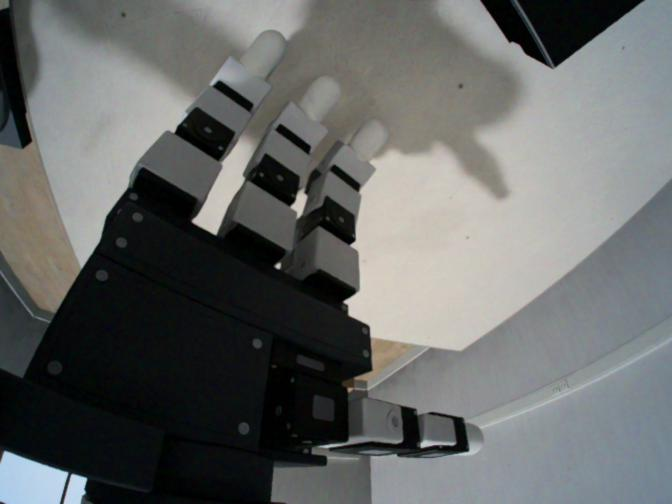

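Emit:
move(target=[[0,0,0,0,0,0,-0.754,0,-0.576,-0.696,0.571,-0.678,-0.226,-0.168,-0.754,0,-0.576,-0.696,-0.754,0,-0.576,-0.696,0.9,-0.6, 0,0.12,0,0,0,0,-0.754,0,-0.358,0.029,-0.714,-0.678,-0.226,-0.168,-0.754,0,-0.358,0.029,-0.754,0,-0.358,0.029,0.78,-0.6],[0,0,0,0,0,0,-0.754,0,-0.576,-0.696,0.571,-0.678,-0.226,-0.168,-0.754,0,-0.576,-0.696,-0.754,0,-0.576,-0.696,0.9,-0.6, 0,0.12,0.083,0,0,0,-0.754,0,-0.358,0.029,-0.714,-0.678,-0.226,-0.168,-0.754,0,-0.358,0.029,-0.754,0,-0.358,0.029,0.78,-0.6]], speed=0.12)

Emit:
move(target=[[0,0,0,0,0,0,-0.754,0,-0.576,-0.696,0.571,-0.678,-0.226,-0.168,-0.754,0,-0.576,-0.696,-0.754,0,-0.576,-0.696,0.9,-0.6, 0,0.16,0,0,0,0,-0.754,0,-0.358,0.029,-0.714,-0.678,-0.226,-0.168,-0.754,0,-0.358,0.029,-0.754,0,-0.358,0.029,0.78,-0.6]], speed=0.025, stop_force=6)

Emit:
move(target=[[0,0,0,0,0,0,-0.754,0,-0.576,-0.696,0.571,-0.678,-0.226,-0.168,-0.754,0,-0.576,-0.696,-0.754,0,-0.576,-0.696,0.9,-0.6, 0,0.006,0,0,0,0,-0.78,0,-0.28,0.15,-0.714,-0.678,-0.226,-0.168,-0.78,0,-0.28,0.15,-0.78,0,-0.28,0.15,0.78,-0.6]], cameras=["all"])

Scene clock: 3503.87 s.
left_arm: end_effector_position=(+0.6004, +0.0425, +0.1422) hand_goal=(-0.754, +0.000, -0.576, -0.696, +0.570, -0.678, -0.226, -0.168, -0.754, +0.000, -0.576, -0.696, -0.754, +0.000, -0.576, -0.696) hand_measured=(-0.752, -0.002, -0.572, -0.694, +0.568, -0.678, -0.222, -0.168, -0.752, -0.002, -0.570, -0.694, -0.752, -0.002, -0.570, -0.694) hand_current_ma=(+1, +0, +2, +1, +0, +0, +1, +0, +1, -1, +2, +1, +1, -1, +2, +1) hand_state=(goal, goal, goal, goal, goal, goal, goal, goal, goal, goal, goal, goal, goal, goal, goal, goal) hand_current_limit=0.90 hand_speed=-0.60 end_effector_quat_wxyz=(-0.040, +0.186, +0.958, -0.215) | right_arm: end_effector_position=(+0.5510, -0.2522, +0.1075) hand_goal=(-0.754, +0.000, -0.358, +0.028, -0.714, -0.678, -0.226, -0.168, -0.754, +0.000, -0.358, +0.028, -0.754, +0.000, -0.358, +0.028) hand_measured=(-0.752, +0.000, -0.362, +0.024, -0.714, -0.678, -0.222, -0.168, -0.752, -0.002, -0.362, +0.024, -0.752, +0.000, -0.362, +0.024) hand_current_ma=(+8, -1, -11, -10, +0, +2, +14, +1, +7, -6, -10, -10, +7, +2, -12, -11) hand_state=(goal, goal, goal, goal, goal, goal, goal, goal, goal, goal, goal, goal, goal, goal, goal, goal) hand_current_limit=0.78 hand_speed=-0.60 end_effector_quat_wxyz=(+0.002, +0.185, +0.983, +0.000)
Joint positions: left_arm=[2.751 -2.094 -1.428 -1.178 1.131 -1.59] | right_arm=[-0.031 -1.508 2.2 -2.267 -1.571 5.047]
Joint torques (N m): left_arm=[14.37 43.5 28.19 0.32 0.1 1.92] | right_arm=[4 -8.28 -12.02 -4.96 2.52 1.81]
Wrist force (N): left_arm=[1.2 0.3 -0.2] | right_arm=[-0.2 2.7 -1.0]
Wrist torque (N m): left_arm=[0.07 -0.10 0.07] | right_arm=[0.48 0.06 -0.05]
Wrist force, peak (N): left_arm=[1.6 0.3 -0.2] | right_arm=[0.0 3.3 -0.6]
Hand target: left_arm +0.6004, +0.0425, +0.1422; -0.040, +0.186, +0.958, -0.215 | right_arm +0.5510, -0.2522, +0.1073; +0.002, +0.185, +0.983, +0.000
Off the commanded pose: left_arm 0.000 m, 0 deg | right_arm 0.000 m, 0 deg.
move: done

Scene clock: 3508.50 s.
left_arm: end_effector_position=(+0.6004, +0.0425, +0.1422) hand_goal=(-0.754, +0.000, -0.576, -0.696, +0.570, -0.678, -0.226, -0.168, -0.754, +0.000, -0.576, -0.696, -0.754, +0.000, -0.576, -0.696) hand_measured=(-0.748, -0.002, -0.572, -0.694, +0.568, -0.678, -0.222, -0.168, -0.744, -0.002, -0.570, -0.694, -0.742, -0.002, -0.570, -0.694) hand_current_ma=(+3, +0, +2, +1, +0, +0, +1, +0, +6, -1, +2, +1, +9, +0, +2, +1) hand_state=(goal, goal, goal, goal, goal, goal, goal, goal, goal, goal, goal, goal, goal, goal, goal, goal) hand_current_limit=0.90 hand_speed=-0.60 end_effector_quat_wxyz=(-0.040, +0.186, +0.958, -0.215) | right_arm: end_effector_position=(+0.5816, -0.1736, +0.1074) hand_goal=(-0.754, +0.000, -0.358, +0.028, -0.714, -0.678, -0.226, -0.168, -0.754, +0.000, -0.358, +0.028, -0.754, +0.000, -0.358, +0.028) hand_measured=(-0.760, +0.000, -0.358, +0.030, -0.714, -0.678, -0.222, -0.168, -0.760, -0.002, -0.358, +0.030, -0.760, +0.000, -0.358, +0.030) hand_current_ma=(-23, -2, +0, +4, +0, +2, +14, +1, -23, -6, +0, +3, -24, -2, +0, +5) hand_state=(goal, goal, goal, goal, goal, goal, goal, goal, goal, goal, goal, goal, goal, goal, goal, goal) hand_current_limit=0.78 hand_speed=-0.60 end_effector_quat_wxyz=(+0.002, +0.185, +0.983, +0.000)
Joint positions: left_arm=[2.751 -2.094 -1.428 -1.178 1.131 -1.59] | right_arm=[0.138 -1.386 2.056 -2.246 -1.572 5.215]
Joint torques (N m): left_arm=[5.3 41.31 27.22 0.25 0.4 1.92] | right_arm=[-13.03 -43.89 -13.44 -4.94 1.94 -0.68]
Wrist force (N): left_arm=[1.5 1.2 -2.4] | right_arm=[0.0 2.1 -0.2]
Wrist torque (N m): left_arm=[0.22 -0.21 0.06] | right_arm=[0.40 0.04 0.06]
Wrist force, peak (N): left_arm=[1.4 1.9 -4.5] | right_arm=[-0.3 -4.0 -7.2]
Hand target: left_arm +0.6004, +0.0425, +0.1422; -0.040, +0.186, +0.958, -0.215 | right_arm +0.5816, -0.1736, +0.1074; +0.002, +0.185, +0.983, +0.000 (not the last commanded pose)
Off the commanded pose: left_arm 0.000 m, 0 deg | right_arm 0.012 m, 0 deg.
move: contact (right_arm)

Scene clock: 3509.20 s.
left_arm: end_effector_position=(+0.6004, +0.0425, +0.1422) hand_goal=(-0.754, +0.000, -0.576, -0.696, +0.570, -0.678, -0.226, -0.168, -0.754, +0.000, -0.576, -0.696, -0.754, +0.000, -0.576, -0.696) hand_measured=(-0.744, -0.002, -0.572, -0.694, +0.568, -0.678, -0.222, -0.168, -0.740, -0.002, -0.570, -0.694, -0.738, -0.002, -0.568, -0.694) hand_current_ma=(+7, +0, +2, +1, +0, +0, +1, +0, +12, +0, +2, +1, +14, +0, +4, +1) hand_state=(goal, goal, goal, goal, goal, goal, goal, goal, goal, goal, goal, goal, goal, goal, goal, goal) hand_current_limit=0.90 hand_speed=-0.60 end_effector_quat_wxyz=(-0.040, +0.186, +0.958, -0.215) | right_arm: end_effector_position=(+0.5828, -0.1704, +0.1075) hand_goal=(-0.780, +0.000, -0.280, +0.150, -0.714, -0.678, -0.226, -0.168, -0.780, +0.000, -0.280, +0.150, -0.780, +0.000, -0.280, +0.150) hand_measured=(-0.810, +0.000, -0.308, +0.144, -0.714, -0.678, -0.222, -0.168, -0.810, -0.002, -0.308, +0.144, -0.808, +0.000, -0.310, +0.144) hand_current_ma=(-125, -2, -105, -18, +0, +2, +14, +1, -122, -5, -107, -22, -121, -2, -115, -20) hand_state=(blocked, goal, blocked, goal, goal, goal, goal, goal, blocked, goal, blocked, goal, blocked, goal, blocked, goal) hand_current_limit=0.78 hand_speed=-0.60 end_effector_quat_wxyz=(+0.002, +0.185, +0.983, +0.000)
Joint positions: left_arm=[2.751 -2.094 -1.428 -1.178 1.131 -1.59] | right_arm=[0.144 -1.38 2.05 -2.244 -1.572 5.222]
Joint torques (N m): left_arm=[0.9 41.63 27.03 0.33 0.09 1.86] | right_arm=[12.61 -12.74 -24.81 -0.87 2.6 1.67]
Wrist force (N): left_arm=[1.6 2.7 -6.4] | right_arm=[-0.7 -4.7 -1.6]
Wrist torque (N m): left_arm=[0.42 -0.22 0.03] | right_arm=[0.94 0.03 -0.24]
Wrist force, peak (N): left_arm=[1.6 2.7 -6.4] | right_arm=[-0.7 -4.7 -1.6]
Hand target: left_arm +0.6004, +0.0425, +0.1422; -0.040, +0.186, +0.958, -0.215 | right_arm +0.5829, -0.1702, +0.1074; +0.002, +0.185, +0.983, +0.000
Off the commanded pose: left_arm 0.000 m, 0 deg | right_arm 0.000 m, 0 deg.
move: done
camera_calibration:
cam_left_wrist: T_world_to_cam=[[0.527761, -0.814792, 0.239965, -0.350969], [-0.483793, -0.056145, 0.87338, 0.125689], [-0.69815, -0.577029, -0.423822, 0.630399], [0, 0, 0, 1]] pos_world=[0.686148, 0.0848484, 0.241623]
cam_right_wrist: T_world_to_cam=[[0.936039, 0.351865, -0.0046955, -0.45534], [0.236431, -0.618962, 0.74899, -0.372991], [0.260637, -0.702194, -0.662564, -0.0767323], [0, 0, 0, 1]] pos_world=[0.534402, -0.12453, 0.226389]

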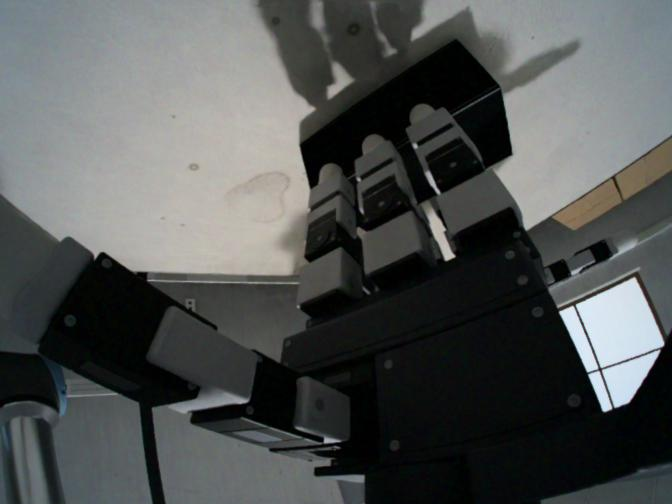

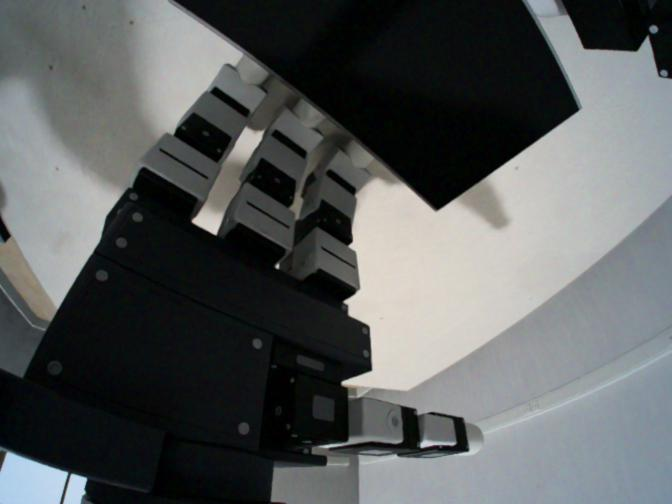

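Emit:
move(target=[[0,0.0181,-0.0085,0,0,0,-0.754,0,-0.576,-0.696,0.571,-0.678,-0.226,-0.168,-0.754,0,-0.576,-0.696,-0.754,0,-0.576,-0.696,0.9,-0.6, 0,0.0217,-0.045,0,0,0,-0.78,0,-0.28,0.15,-0.714,-0.678,-0.226,-0.168,-0.78,0,-0.28,0.15,-0.78,0,-0.28,0.15,0.78,-0.6],[0,0.0408,-0.019,0,0,0,-0.754,0,-0.576,-0.696,0.571,-0.678,-0.226,-0.168,-0.754,0,-0.576,-0.696,-0.754,0,-0.576,-0.696,0.9,-0.6, 0,0.0543,-0.0833,0,0,0,-0.78,0,-0.28,0.15,-0.714,-0.678,-0.226,-0.168,-0.78,0,-0.28,0.15,-0.78,0,-0.28,0.15,0.78,-0.6]], speed=0.05, blend=[0.01,0], cameras=["all"])

Scene clock: 3526.93 s.
left_arm: end_effector_position=(+0.6105, +0.0674, +0.1421) hand_goal=(-0.754, +0.000, -0.576, -0.696, +0.570, -0.678, -0.226, -0.168, -0.754, +0.000, -0.576, -0.696, -0.754, +0.000, -0.576, -0.696) hand_measured=(-0.690, -0.004, -0.540, -0.676, +0.568, -0.678, -0.222, -0.168, -0.686, -0.006, -0.540, -0.680, -0.688, -0.006, -0.532, -0.674) hand_current_ma=(+124, -1, +46, +17, +0, +0, +1, +0, +142, -2, +46, +13, +130, -2, +62, +20) hand_state=(blocked, goal, blocked, goal, goal, goal, goal, goal, blocked, goal, blocked, goal, blocked, goal, blocked, blocked) hand_current_limit=0.90 hand_speed=-0.60 end_effector_quat_wxyz=(-0.040, +0.186, +0.958, -0.215) | right_arm: end_effector_position=(+0.5944, -0.1399, +0.1573) hand_goal=(-0.780, +0.000, -0.280, +0.150, -0.714, -0.678, -0.226, -0.168, -0.780, +0.000, -0.280, +0.150, -0.780, +0.000, -0.280, +0.150) hand_measured=(-0.838, -0.002, -0.312, +0.138, -0.714, -0.678, -0.222, -0.168, -0.838, -0.002, -0.312, +0.138, -0.838, -0.002, -0.314, +0.138) hand_current_ma=(-262, -3, -122, -42, +0, +2, +14, +1, -256, -7, -127, -45, -257, -4, -137, -43) hand_state=(blocked, goal, blocked, goal, goal, goal, goal, goal, blocked, goal, blocked, goal, blocked, goal, blocked, goal) hand_current_limit=0.78 hand_speed=-0.60 end_effector_quat_wxyz=(+0.002, +0.185, +0.983, +0.000)
Joint positions: left_arm=[2.791 -2.081 -1.444 -1.194 1.131 -1.546] | right_arm=[0.2 -1.401 1.922 -2.095 -1.572 5.278]
Joint torques (N m): left_arm=[8.41 47.18 17.93 0.54 -5.12 1.84] | right_arm=[15.02 -16.59 -31.04 -1.64 0.75 1.75]
Wrist force (N): left_arm=[2.7 11.2 -3.5] | right_arm=[-1.0 -8.2 0.2]
Wrist torque (N m): left_arm=[-0.52 -0.04 -0.09] | right_arm=[1.19 -0.10 -0.32]
Wrist force, peak (N): left_arm=[2.6 11.4 -3.8] | right_arm=[-1.4 -8.9 0.8]
Hand target: left_arm +0.6105, +0.0675, +0.1421; -0.040, +0.186, +0.958, -0.215 | right_arm +0.5945, -0.1398, +0.1575; +0.002, +0.185, +0.983, +0.000
Off the commanded pose: left_arm 0.000 m, 0 deg | right_arm 0.000 m, 0 deg.
move: done
camera_calibration:
cam_left_wrist: T_world_to_cam=[[0.527761, -0.814792, 0.239965, -0.335882], [-0.483793, -0.056145, 0.87338, 0.132153], [-0.69815, -0.577029, -0.423822, 0.651792], [0, 0, 0, 1]] pos_world=[0.696248, 0.109848, 0.241423]
cam_right_wrist: T_world_to_cam=[[0.93603, 0.351889, -0.00467169, -0.476789], [0.236446, -0.619007, 0.748948, -0.394255], [0.260655, -0.702143, -0.662612, -0.0252944], [0, 0, 0, 1]] pos_world=[0.546102, -0.0940301, 0.276289]

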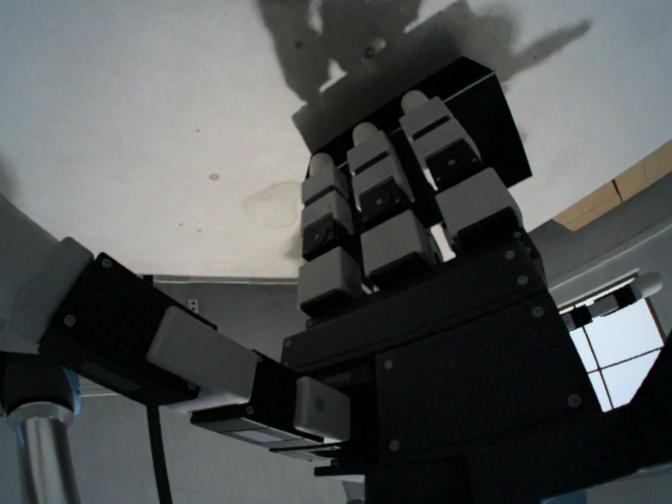

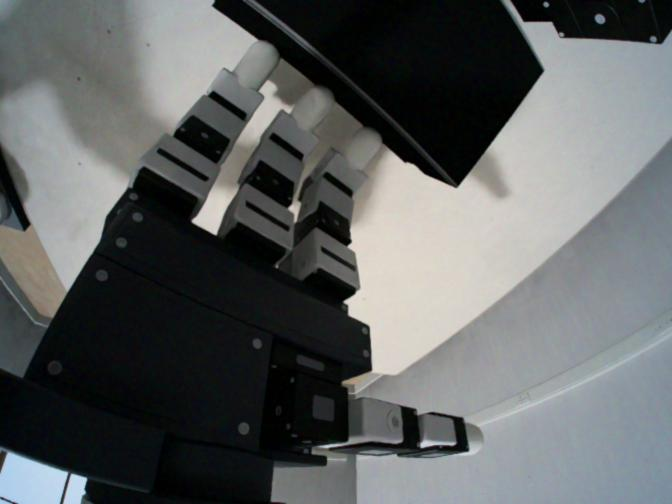

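Emit:
move(target=[[0,0.0347,-0.0162,0,0,0,-0.754,0,-0.576,-0.696,0.571,-0.678,-0.226,-0.168,-0.754,0,-0.576,-0.696,-0.754,0,-0.576,-0.696,0.9,-0.6, 0,0.0407,-0.0283,0,0,0,-0.78,0,-0.28,0.15,-0.714,-0.678,-0.226,-0.168,-0.78,0,-0.28,0.15,-0.78,0,-0.28,0.15,0.78,-0.6],[0,0.0715,0.0034,0,0,0,-0.754,0,-0.576,-0.696,0.571,-0.678,-0.226,-0.168,-0.754,0,-0.576,-0.696,-0.754,0,-0.576,-0.696,0.9,-0.6, 0,0.0817,-0.0442,0,0,0,-0.78,0,-0.28,0.15,-0.714,-0.678,-0.226,-0.168,-0.78,0,-0.28,0.15,-0.78,0,-0.28,0.15,0.78,-0.6]], speed=0.04, blend=[0.01,0], cameras=["all"])

Scene clock: 3539.07 s.
left_arm: end_effector_position=(+0.6247, +0.1026, +0.1221) hand_goal=(-0.754, +0.000, -0.576, -0.696, +0.570, -0.678, -0.226, -0.168, -0.754, +0.000, -0.576, -0.696, -0.754, +0.000, -0.576, -0.696) hand_measured=(-0.678, -0.006, -0.532, -0.672, +0.568, -0.678, -0.222, -0.168, -0.674, -0.006, -0.532, -0.676, -0.678, -0.006, -0.524, -0.670) hand_current_ma=(+163, -2, +63, +25, +0, +0, +1, +0, +184, -2, +62, +19, +166, -2, +82, +28) hand_state=(blocked, goal, blocked, blocked, goal, goal, goal, goal, blocked, goal, blocked, blocked, blocked, goal, blocked, blocked) hand_current_limit=0.90 hand_speed=-0.60 end_effector_quat_wxyz=(-0.040, +0.186, +0.958, -0.215) | right_arm: end_effector_position=(+0.6121, -0.0943, +0.1840) hand_goal=(-0.780, +0.000, -0.280, +0.150, -0.714, -0.678, -0.226, -0.168, -0.780, +0.000, -0.280, +0.150, -0.780, +0.000, -0.280, +0.150) hand_measured=(-0.838, -0.002, -0.312, +0.138, -0.714, -0.678, -0.222, -0.168, -0.838, -0.004, -0.312, +0.138, -0.838, -0.002, -0.314, +0.138) hand_current_ma=(-262, -6, -122, -42, +0, +2, +14, +1, -256, -10, -127, -45, -257, -6, -138, -39) hand_state=(blocked, goal, blocked, goal, goal, goal, goal, goal, blocked, goal, blocked, goal, blocked, goal, blocked, goal) hand_current_limit=0.78 hand_speed=-0.60 end_effector_quat_wxyz=(+0.002, +0.185, +0.983, +0.000)
Joint positions: left_arm=[2.848 -2.085 -1.486 -1.175 1.132 -1.484] | right_arm=[0.276 -1.349 1.78 -2.006 -1.572 5.354]
Joint torques (N m): left_arm=[7.32 36.57 18.77 4.57 -3.22 1.96] | right_arm=[15.48 -17.09 -28.51 -1.07 0.68 1.68]
Wrist force (N): left_arm=[2.6 13.3 -0.2] | right_arm=[-1.5 -8.6 -3.9]
Wrist torque (N m): left_arm=[-0.91 0.08 -0.14] | right_arm=[1.38 0.03 -0.40]
Wrist force, peak (N): left_arm=[2.7 13.7 -0.7] | right_arm=[-1.6 -8.7 -3.7]
Hand target: left_arm +0.6248, +0.1027, +0.1219; -0.040, +0.186, +0.958, -0.215 | right_arm +0.6122, -0.0942, +0.1840; +0.002, +0.185, +0.983, +0.000
Off the commanded pose: left_arm 0.000 m, 0 deg | right_arm 0.000 m, 0 deg.
move: done
camera_calibration:
cam_left_wrist: T_world_to_cam=[[0.527761, -0.814792, 0.239965, -0.31003], [-0.483793, -0.056145, 0.87338, 0.15851], [-0.69815, -0.577029, -0.423822, 0.673552], [0, 0, 0, 1]] pos_world=[0.710548, 0.144948, 0.221423]
cam_right_wrist: T_world_to_cam=[[0.936039, 0.351865, -0.0046955, -0.509219], [0.236431, -0.618962, 0.74899, -0.390051], [0.260637, -0.702194, -0.662564, 0.0198244], [0, 0, 0, 1]] pos_world=[0.563702, -0.0483301, 0.302889]

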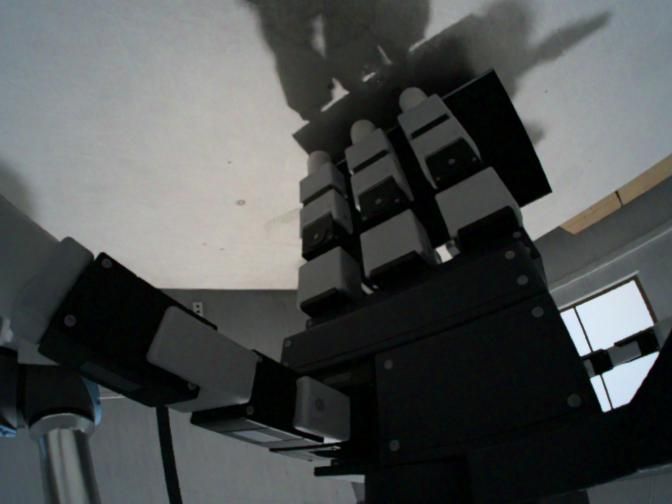

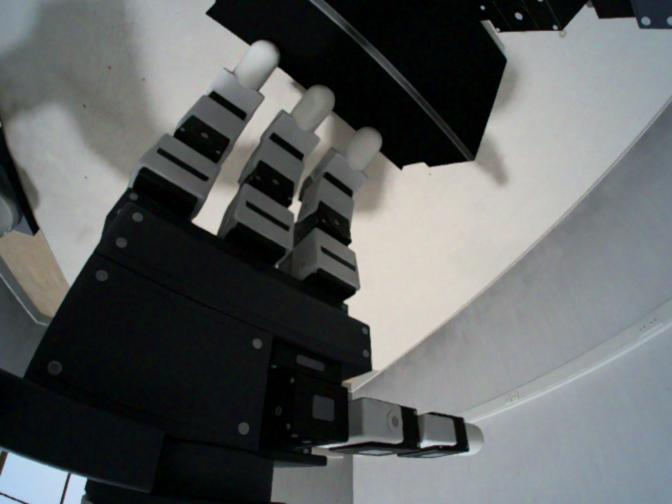

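Emit:
move(target=[[0,0.03,-0.0141,0,0,0,-0.754,0,-0.576,-0.696,0.571,-0.678,-0.226,-0.168,-0.754,0,-0.576,-0.696,-0.754,0,-0.576,-0.696,0.9,-0.6, 0,0.0567,-0.006,0,0,0,-0.78,0,-0.28,0.15,-0.714,-0.678,-0.226,-0.168,-0.78,0,-0.28,0.15,-0.78,0,-0.28,0.15,0.78,-0.6],[0,0.075,-0.0352,0,0,0,-0.754,0,-0.576,-0.696,0.571,-0.678,-0.226,-0.168,-0.754,0,-0.576,-0.696,-0.754,0,-0.576,-0.696,0.9,-0.6, 0,0.09,-0.003,0,0,0,-0.78,0,-0.28,0.15,-0.714,-0.678,-0.226,-0.168,-0.78,0,-0.28,0.15,-0.78,0,-0.28,0.15,0.78,-0.6]], speed=0.03, blend=[0.01,0], cameras=["all"])

Scene clock: 3556.53 s.
left_arm: end_effector_position=(+0.6433, +0.1485, +0.1219) hand_goal=(-0.754, +0.000, -0.576, -0.696, +0.570, -0.678, -0.226, -0.168, -0.754, +0.000, -0.576, -0.696, -0.754, +0.000, -0.576, -0.696) hand_measured=(-0.660, -0.010, -0.520, -0.662, +0.568, -0.678, -0.222, -0.168, -0.654, -0.010, -0.520, -0.666, -0.660, -0.010, -0.510, -0.658) hand_current_ma=(+235, -4, +94, +43, +0, +0, +1, +0, +259, -4, +90, +33, +233, -4, +118, +48) hand_state=(blocked, goal, blocked, blocked, goal, goal, goal, goal, blocked, goal, blocked, blocked, blocked, goal, blocked, blocked) hand_current_limit=0.90 hand_speed=-0.60 end_effector_quat_wxyz=(-0.040, +0.186, +0.958, -0.215) | right_arm: end_effector_position=(+0.6317, -0.0440, +0.1859) hand_goal=(-0.780, +0.000, -0.280, +0.150, -0.714, -0.678, -0.226, -0.168, -0.780, +0.000, -0.280, +0.150, -0.780, +0.000, -0.280, +0.150) hand_measured=(-0.842, -0.006, -0.310, +0.140, -0.714, -0.678, -0.222, -0.168, -0.840, -0.006, -0.312, +0.140, -0.840, -0.006, -0.314, +0.142) hand_current_ma=(-276, -14, -119, -34, +0, +2, +14, +1, -270, -18, -126, -36, -267, -14, -138, -28) hand_state=(blocked, goal, blocked, goal, goal, goal, goal, goal, blocked, goal, blocked, goal, blocked, goal, blocked, goal) hand_current_limit=0.78 hand_speed=-0.60 end_effector_quat_wxyz=(+0.002, +0.185, +0.983, +0.000)
Joint positions: left_arm=[2.922 -2.073 -1.495 -1.212 1.135 -1.402] | right_arm=[0.35 -1.255 1.652 -1.971 -1.573 5.428]
Joint torques (N m): left_arm=[11.21 47.75 17.41 0.44 -1.41 2.08] | right_arm=[15.07 -23.07 -27.04 -0.89 -0.12 1.66]
Wrist force (N): left_arm=[2.2 7.7 0.5] | right_arm=[-1.1 -3.4 -1.8]
Wrist torque (N m): left_arm=[-0.55 0.05 -0.02] | right_arm=[0.92 -0.03 -0.22]
Wrist force, peak (N): left_arm=[3.4 19.1 0.0] | right_arm=[-1.8 -13.6 -6.5]
Hand target: left_arm +0.6434, +0.1488, +0.1219; -0.040, +0.186, +0.958, -0.215 | right_arm +0.6318, -0.0438, +0.1859; +0.002, +0.185, +0.983, +0.000
Off the commanded pose: left_arm 0.000 m, 0 deg | right_arm 0.000 m, 0 deg.
move: done
camera_calibration:
cam_left_wrist: T_world_to_cam=[[0.527761, -0.814792, 0.239965, -0.28229], [-0.483793, -0.056145, 0.87338, 0.17013], [-0.69815, -0.577029, -0.423822, 0.712969], [0, 0, 0, 1]] pos_world=[0.729048, 0.190948, 0.221323]
cam_right_wrist: T_world_to_cam=[[0.936039, 0.351865, -0.0046955, -0.545255], [0.236431, -0.618962, 0.74899, -0.36505], [0.260637, -0.702194, -0.662564, 0.0513614], [0, 0, 0, 1]] pos_world=[0.583302, 0.00196992, 0.304889]

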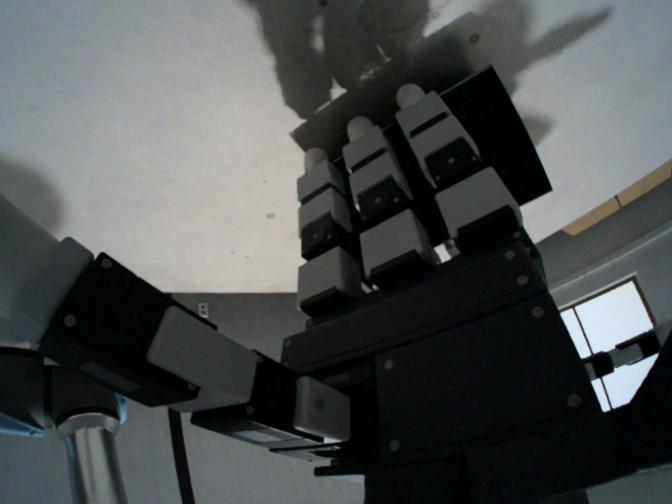

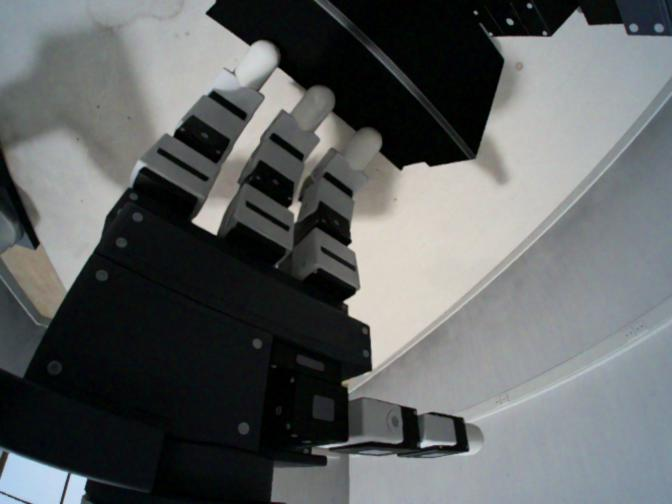

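Emit:
move(target=[[0,0.0594,0.0091,0,0,0,-0.754,0,-0.576,-0.696,0.571,-0.678,-0.226,-0.168,-0.754,0,-0.576,-0.696,-0.754,0,-0.576,-0.696,0.9,-0.6, 0,0.02,-0.015,0,0,0,-0.78,0,-0.28,0.15,-0.714,-0.678,-0.226,-0.168,-0.78,0,-0.28,0.15,-0.78,0,-0.28,0.15,0.78,-0.6],[0,0.0745,0.002,0,0,0,-0.754,0,-0.576,-0.696,0.571,-0.678,-0.226,-0.168,-0.754,0,-0.576,-0.696,-0.754,0,-0.576,-0.696,0.9,-0.6, 0,0.055,-0.022,0,0,0,-0.78,0,-0.28,0.15,-0.714,-0.678,-0.226,-0.168,-0.78,0,-0.28,0.15,-0.78,0,-0.28,0.15,0.78,-0.6]], speed=0.03, blend=[0.01,0], cameras=["all"])

Scene clock: 3571.30 s.
left_arm: end_effector_position=(+0.6583, +0.1857, +0.1017) hand_goal=(-0.754, +0.000, -0.576, -0.696, +0.570, -0.678, -0.226, -0.168, -0.754, +0.000, -0.576, -0.696, -0.754, +0.000, -0.576, -0.696) hand_measured=(-0.742, -0.002, -0.572, -0.694, +0.568, -0.678, -0.222, -0.168, -0.740, -0.004, -0.570, -0.694, -0.742, -0.002, -0.570, -0.692) hand_current_ma=(+8, -1, +2, +1, +0, +0, +1, +0, +10, -1, +2, +1, +8, -1, +2, +1) hand_state=(goal, goal, goal, goal, goal, goal, goal, goal, goal, goal, goal, goal, goal, goal, goal, goal) hand_current_limit=0.90 hand_speed=-0.60 end_effector_quat_wxyz=(-0.040, +0.186, +0.958, -0.215) | right_arm: end_effector_position=(+0.6436, -0.0132, +0.1991) hand_goal=(-0.780, +0.000, -0.280, +0.150, -0.714, -0.678, -0.226, -0.168, -0.780, +0.000, -0.280, +0.150, -0.780, +0.000, -0.280, +0.150) hand_measured=(-0.782, -0.004, -0.284, +0.146, -0.714, -0.678, -0.222, -0.168, -0.782, -0.004, -0.284, +0.146, -0.782, -0.002, -0.284, +0.146) hand_current_ma=(-6, -8, -13, -11, +0, +2, +14, +1, -5, -9, -12, -10, -5, -7, -13, -11) hand_state=(goal, goal, goal, goal, goal, goal, goal, goal, goal, goal, goal, goal, goal, goal, goal, goal) hand_current_limit=0.78 hand_speed=-0.60 end_effector_quat_wxyz=(+0.002, +0.185, +0.983, +0.000)
Joint positions: left_arm=[2.982 -2.09 -1.517 -1.2 1.14 -1.336] | right_arm=[0.39 -1.206 1.548 -1.916 -1.573 5.468]
Joint torques (N m): left_arm=[14.61 40.95 28.86 0.07 0.96 2.04] | right_arm=[11.5 -26.55 -28.63 -0.32 -1.76 1.84]
Wrist force (N): left_arm=[1.8 -0.3 -0.1] | right_arm=[-0.2 2.4 -1.0]
Wrist torque (N m): left_arm=[-0.02 -0.16 0.14] | right_arm=[0.40 0.04 -0.06]
Wrist force, peak (N): left_arm=[2.4 7.9 0.3] | right_arm=[-1.0 -3.7 -1.9]
Hand target: left_arm +0.6584, +0.1858, +0.1017; -0.040, +0.186, +0.958, -0.215 | right_arm +0.6437, -0.0131, +0.1991; +0.002, +0.185, +0.983, +0.000
Off the commanded pose: left_arm 0.000 m, 0 deg | right_arm 0.000 m, 0 deg.
move: done
camera_calibration:
cam_left_wrist: T_world_to_cam=[[0.527814, -0.814774, 0.239908, -0.255216], [-0.483691, -0.0561566, 0.873435, 0.197076], [-0.69818, -0.577053, -0.423739, 0.736369], [0, 0, 0, 1]] pos_world=[0.744148, 0.228048, 0.201124]
cam_right_wrist: T_world_to_cam=[[0.936039, 0.351865, -0.0046955, -0.567263], [0.236431, -0.618962, 0.74899, -0.358635], [0.260637, -0.702194, -0.662564, 0.0785409], [0, 0, 0, 1]] pos_world=[0.595302, 0.0327699, 0.317989]

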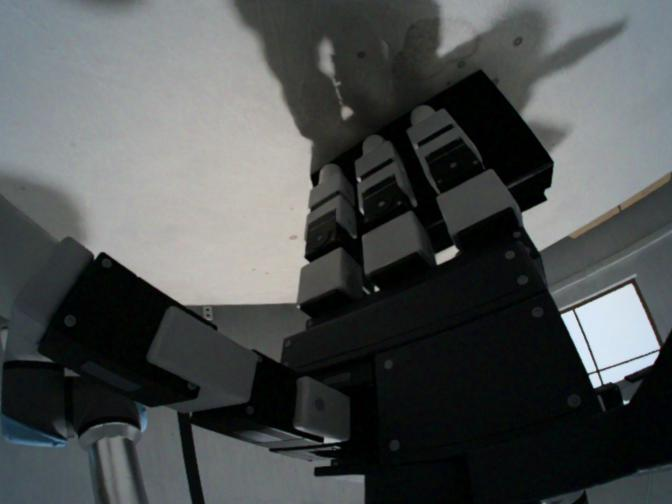

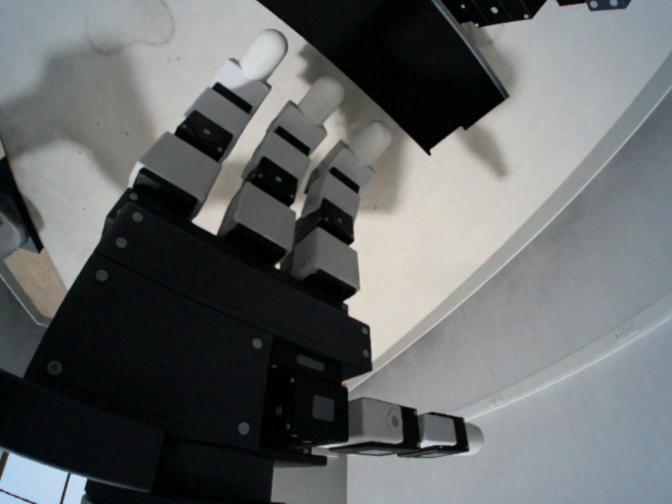

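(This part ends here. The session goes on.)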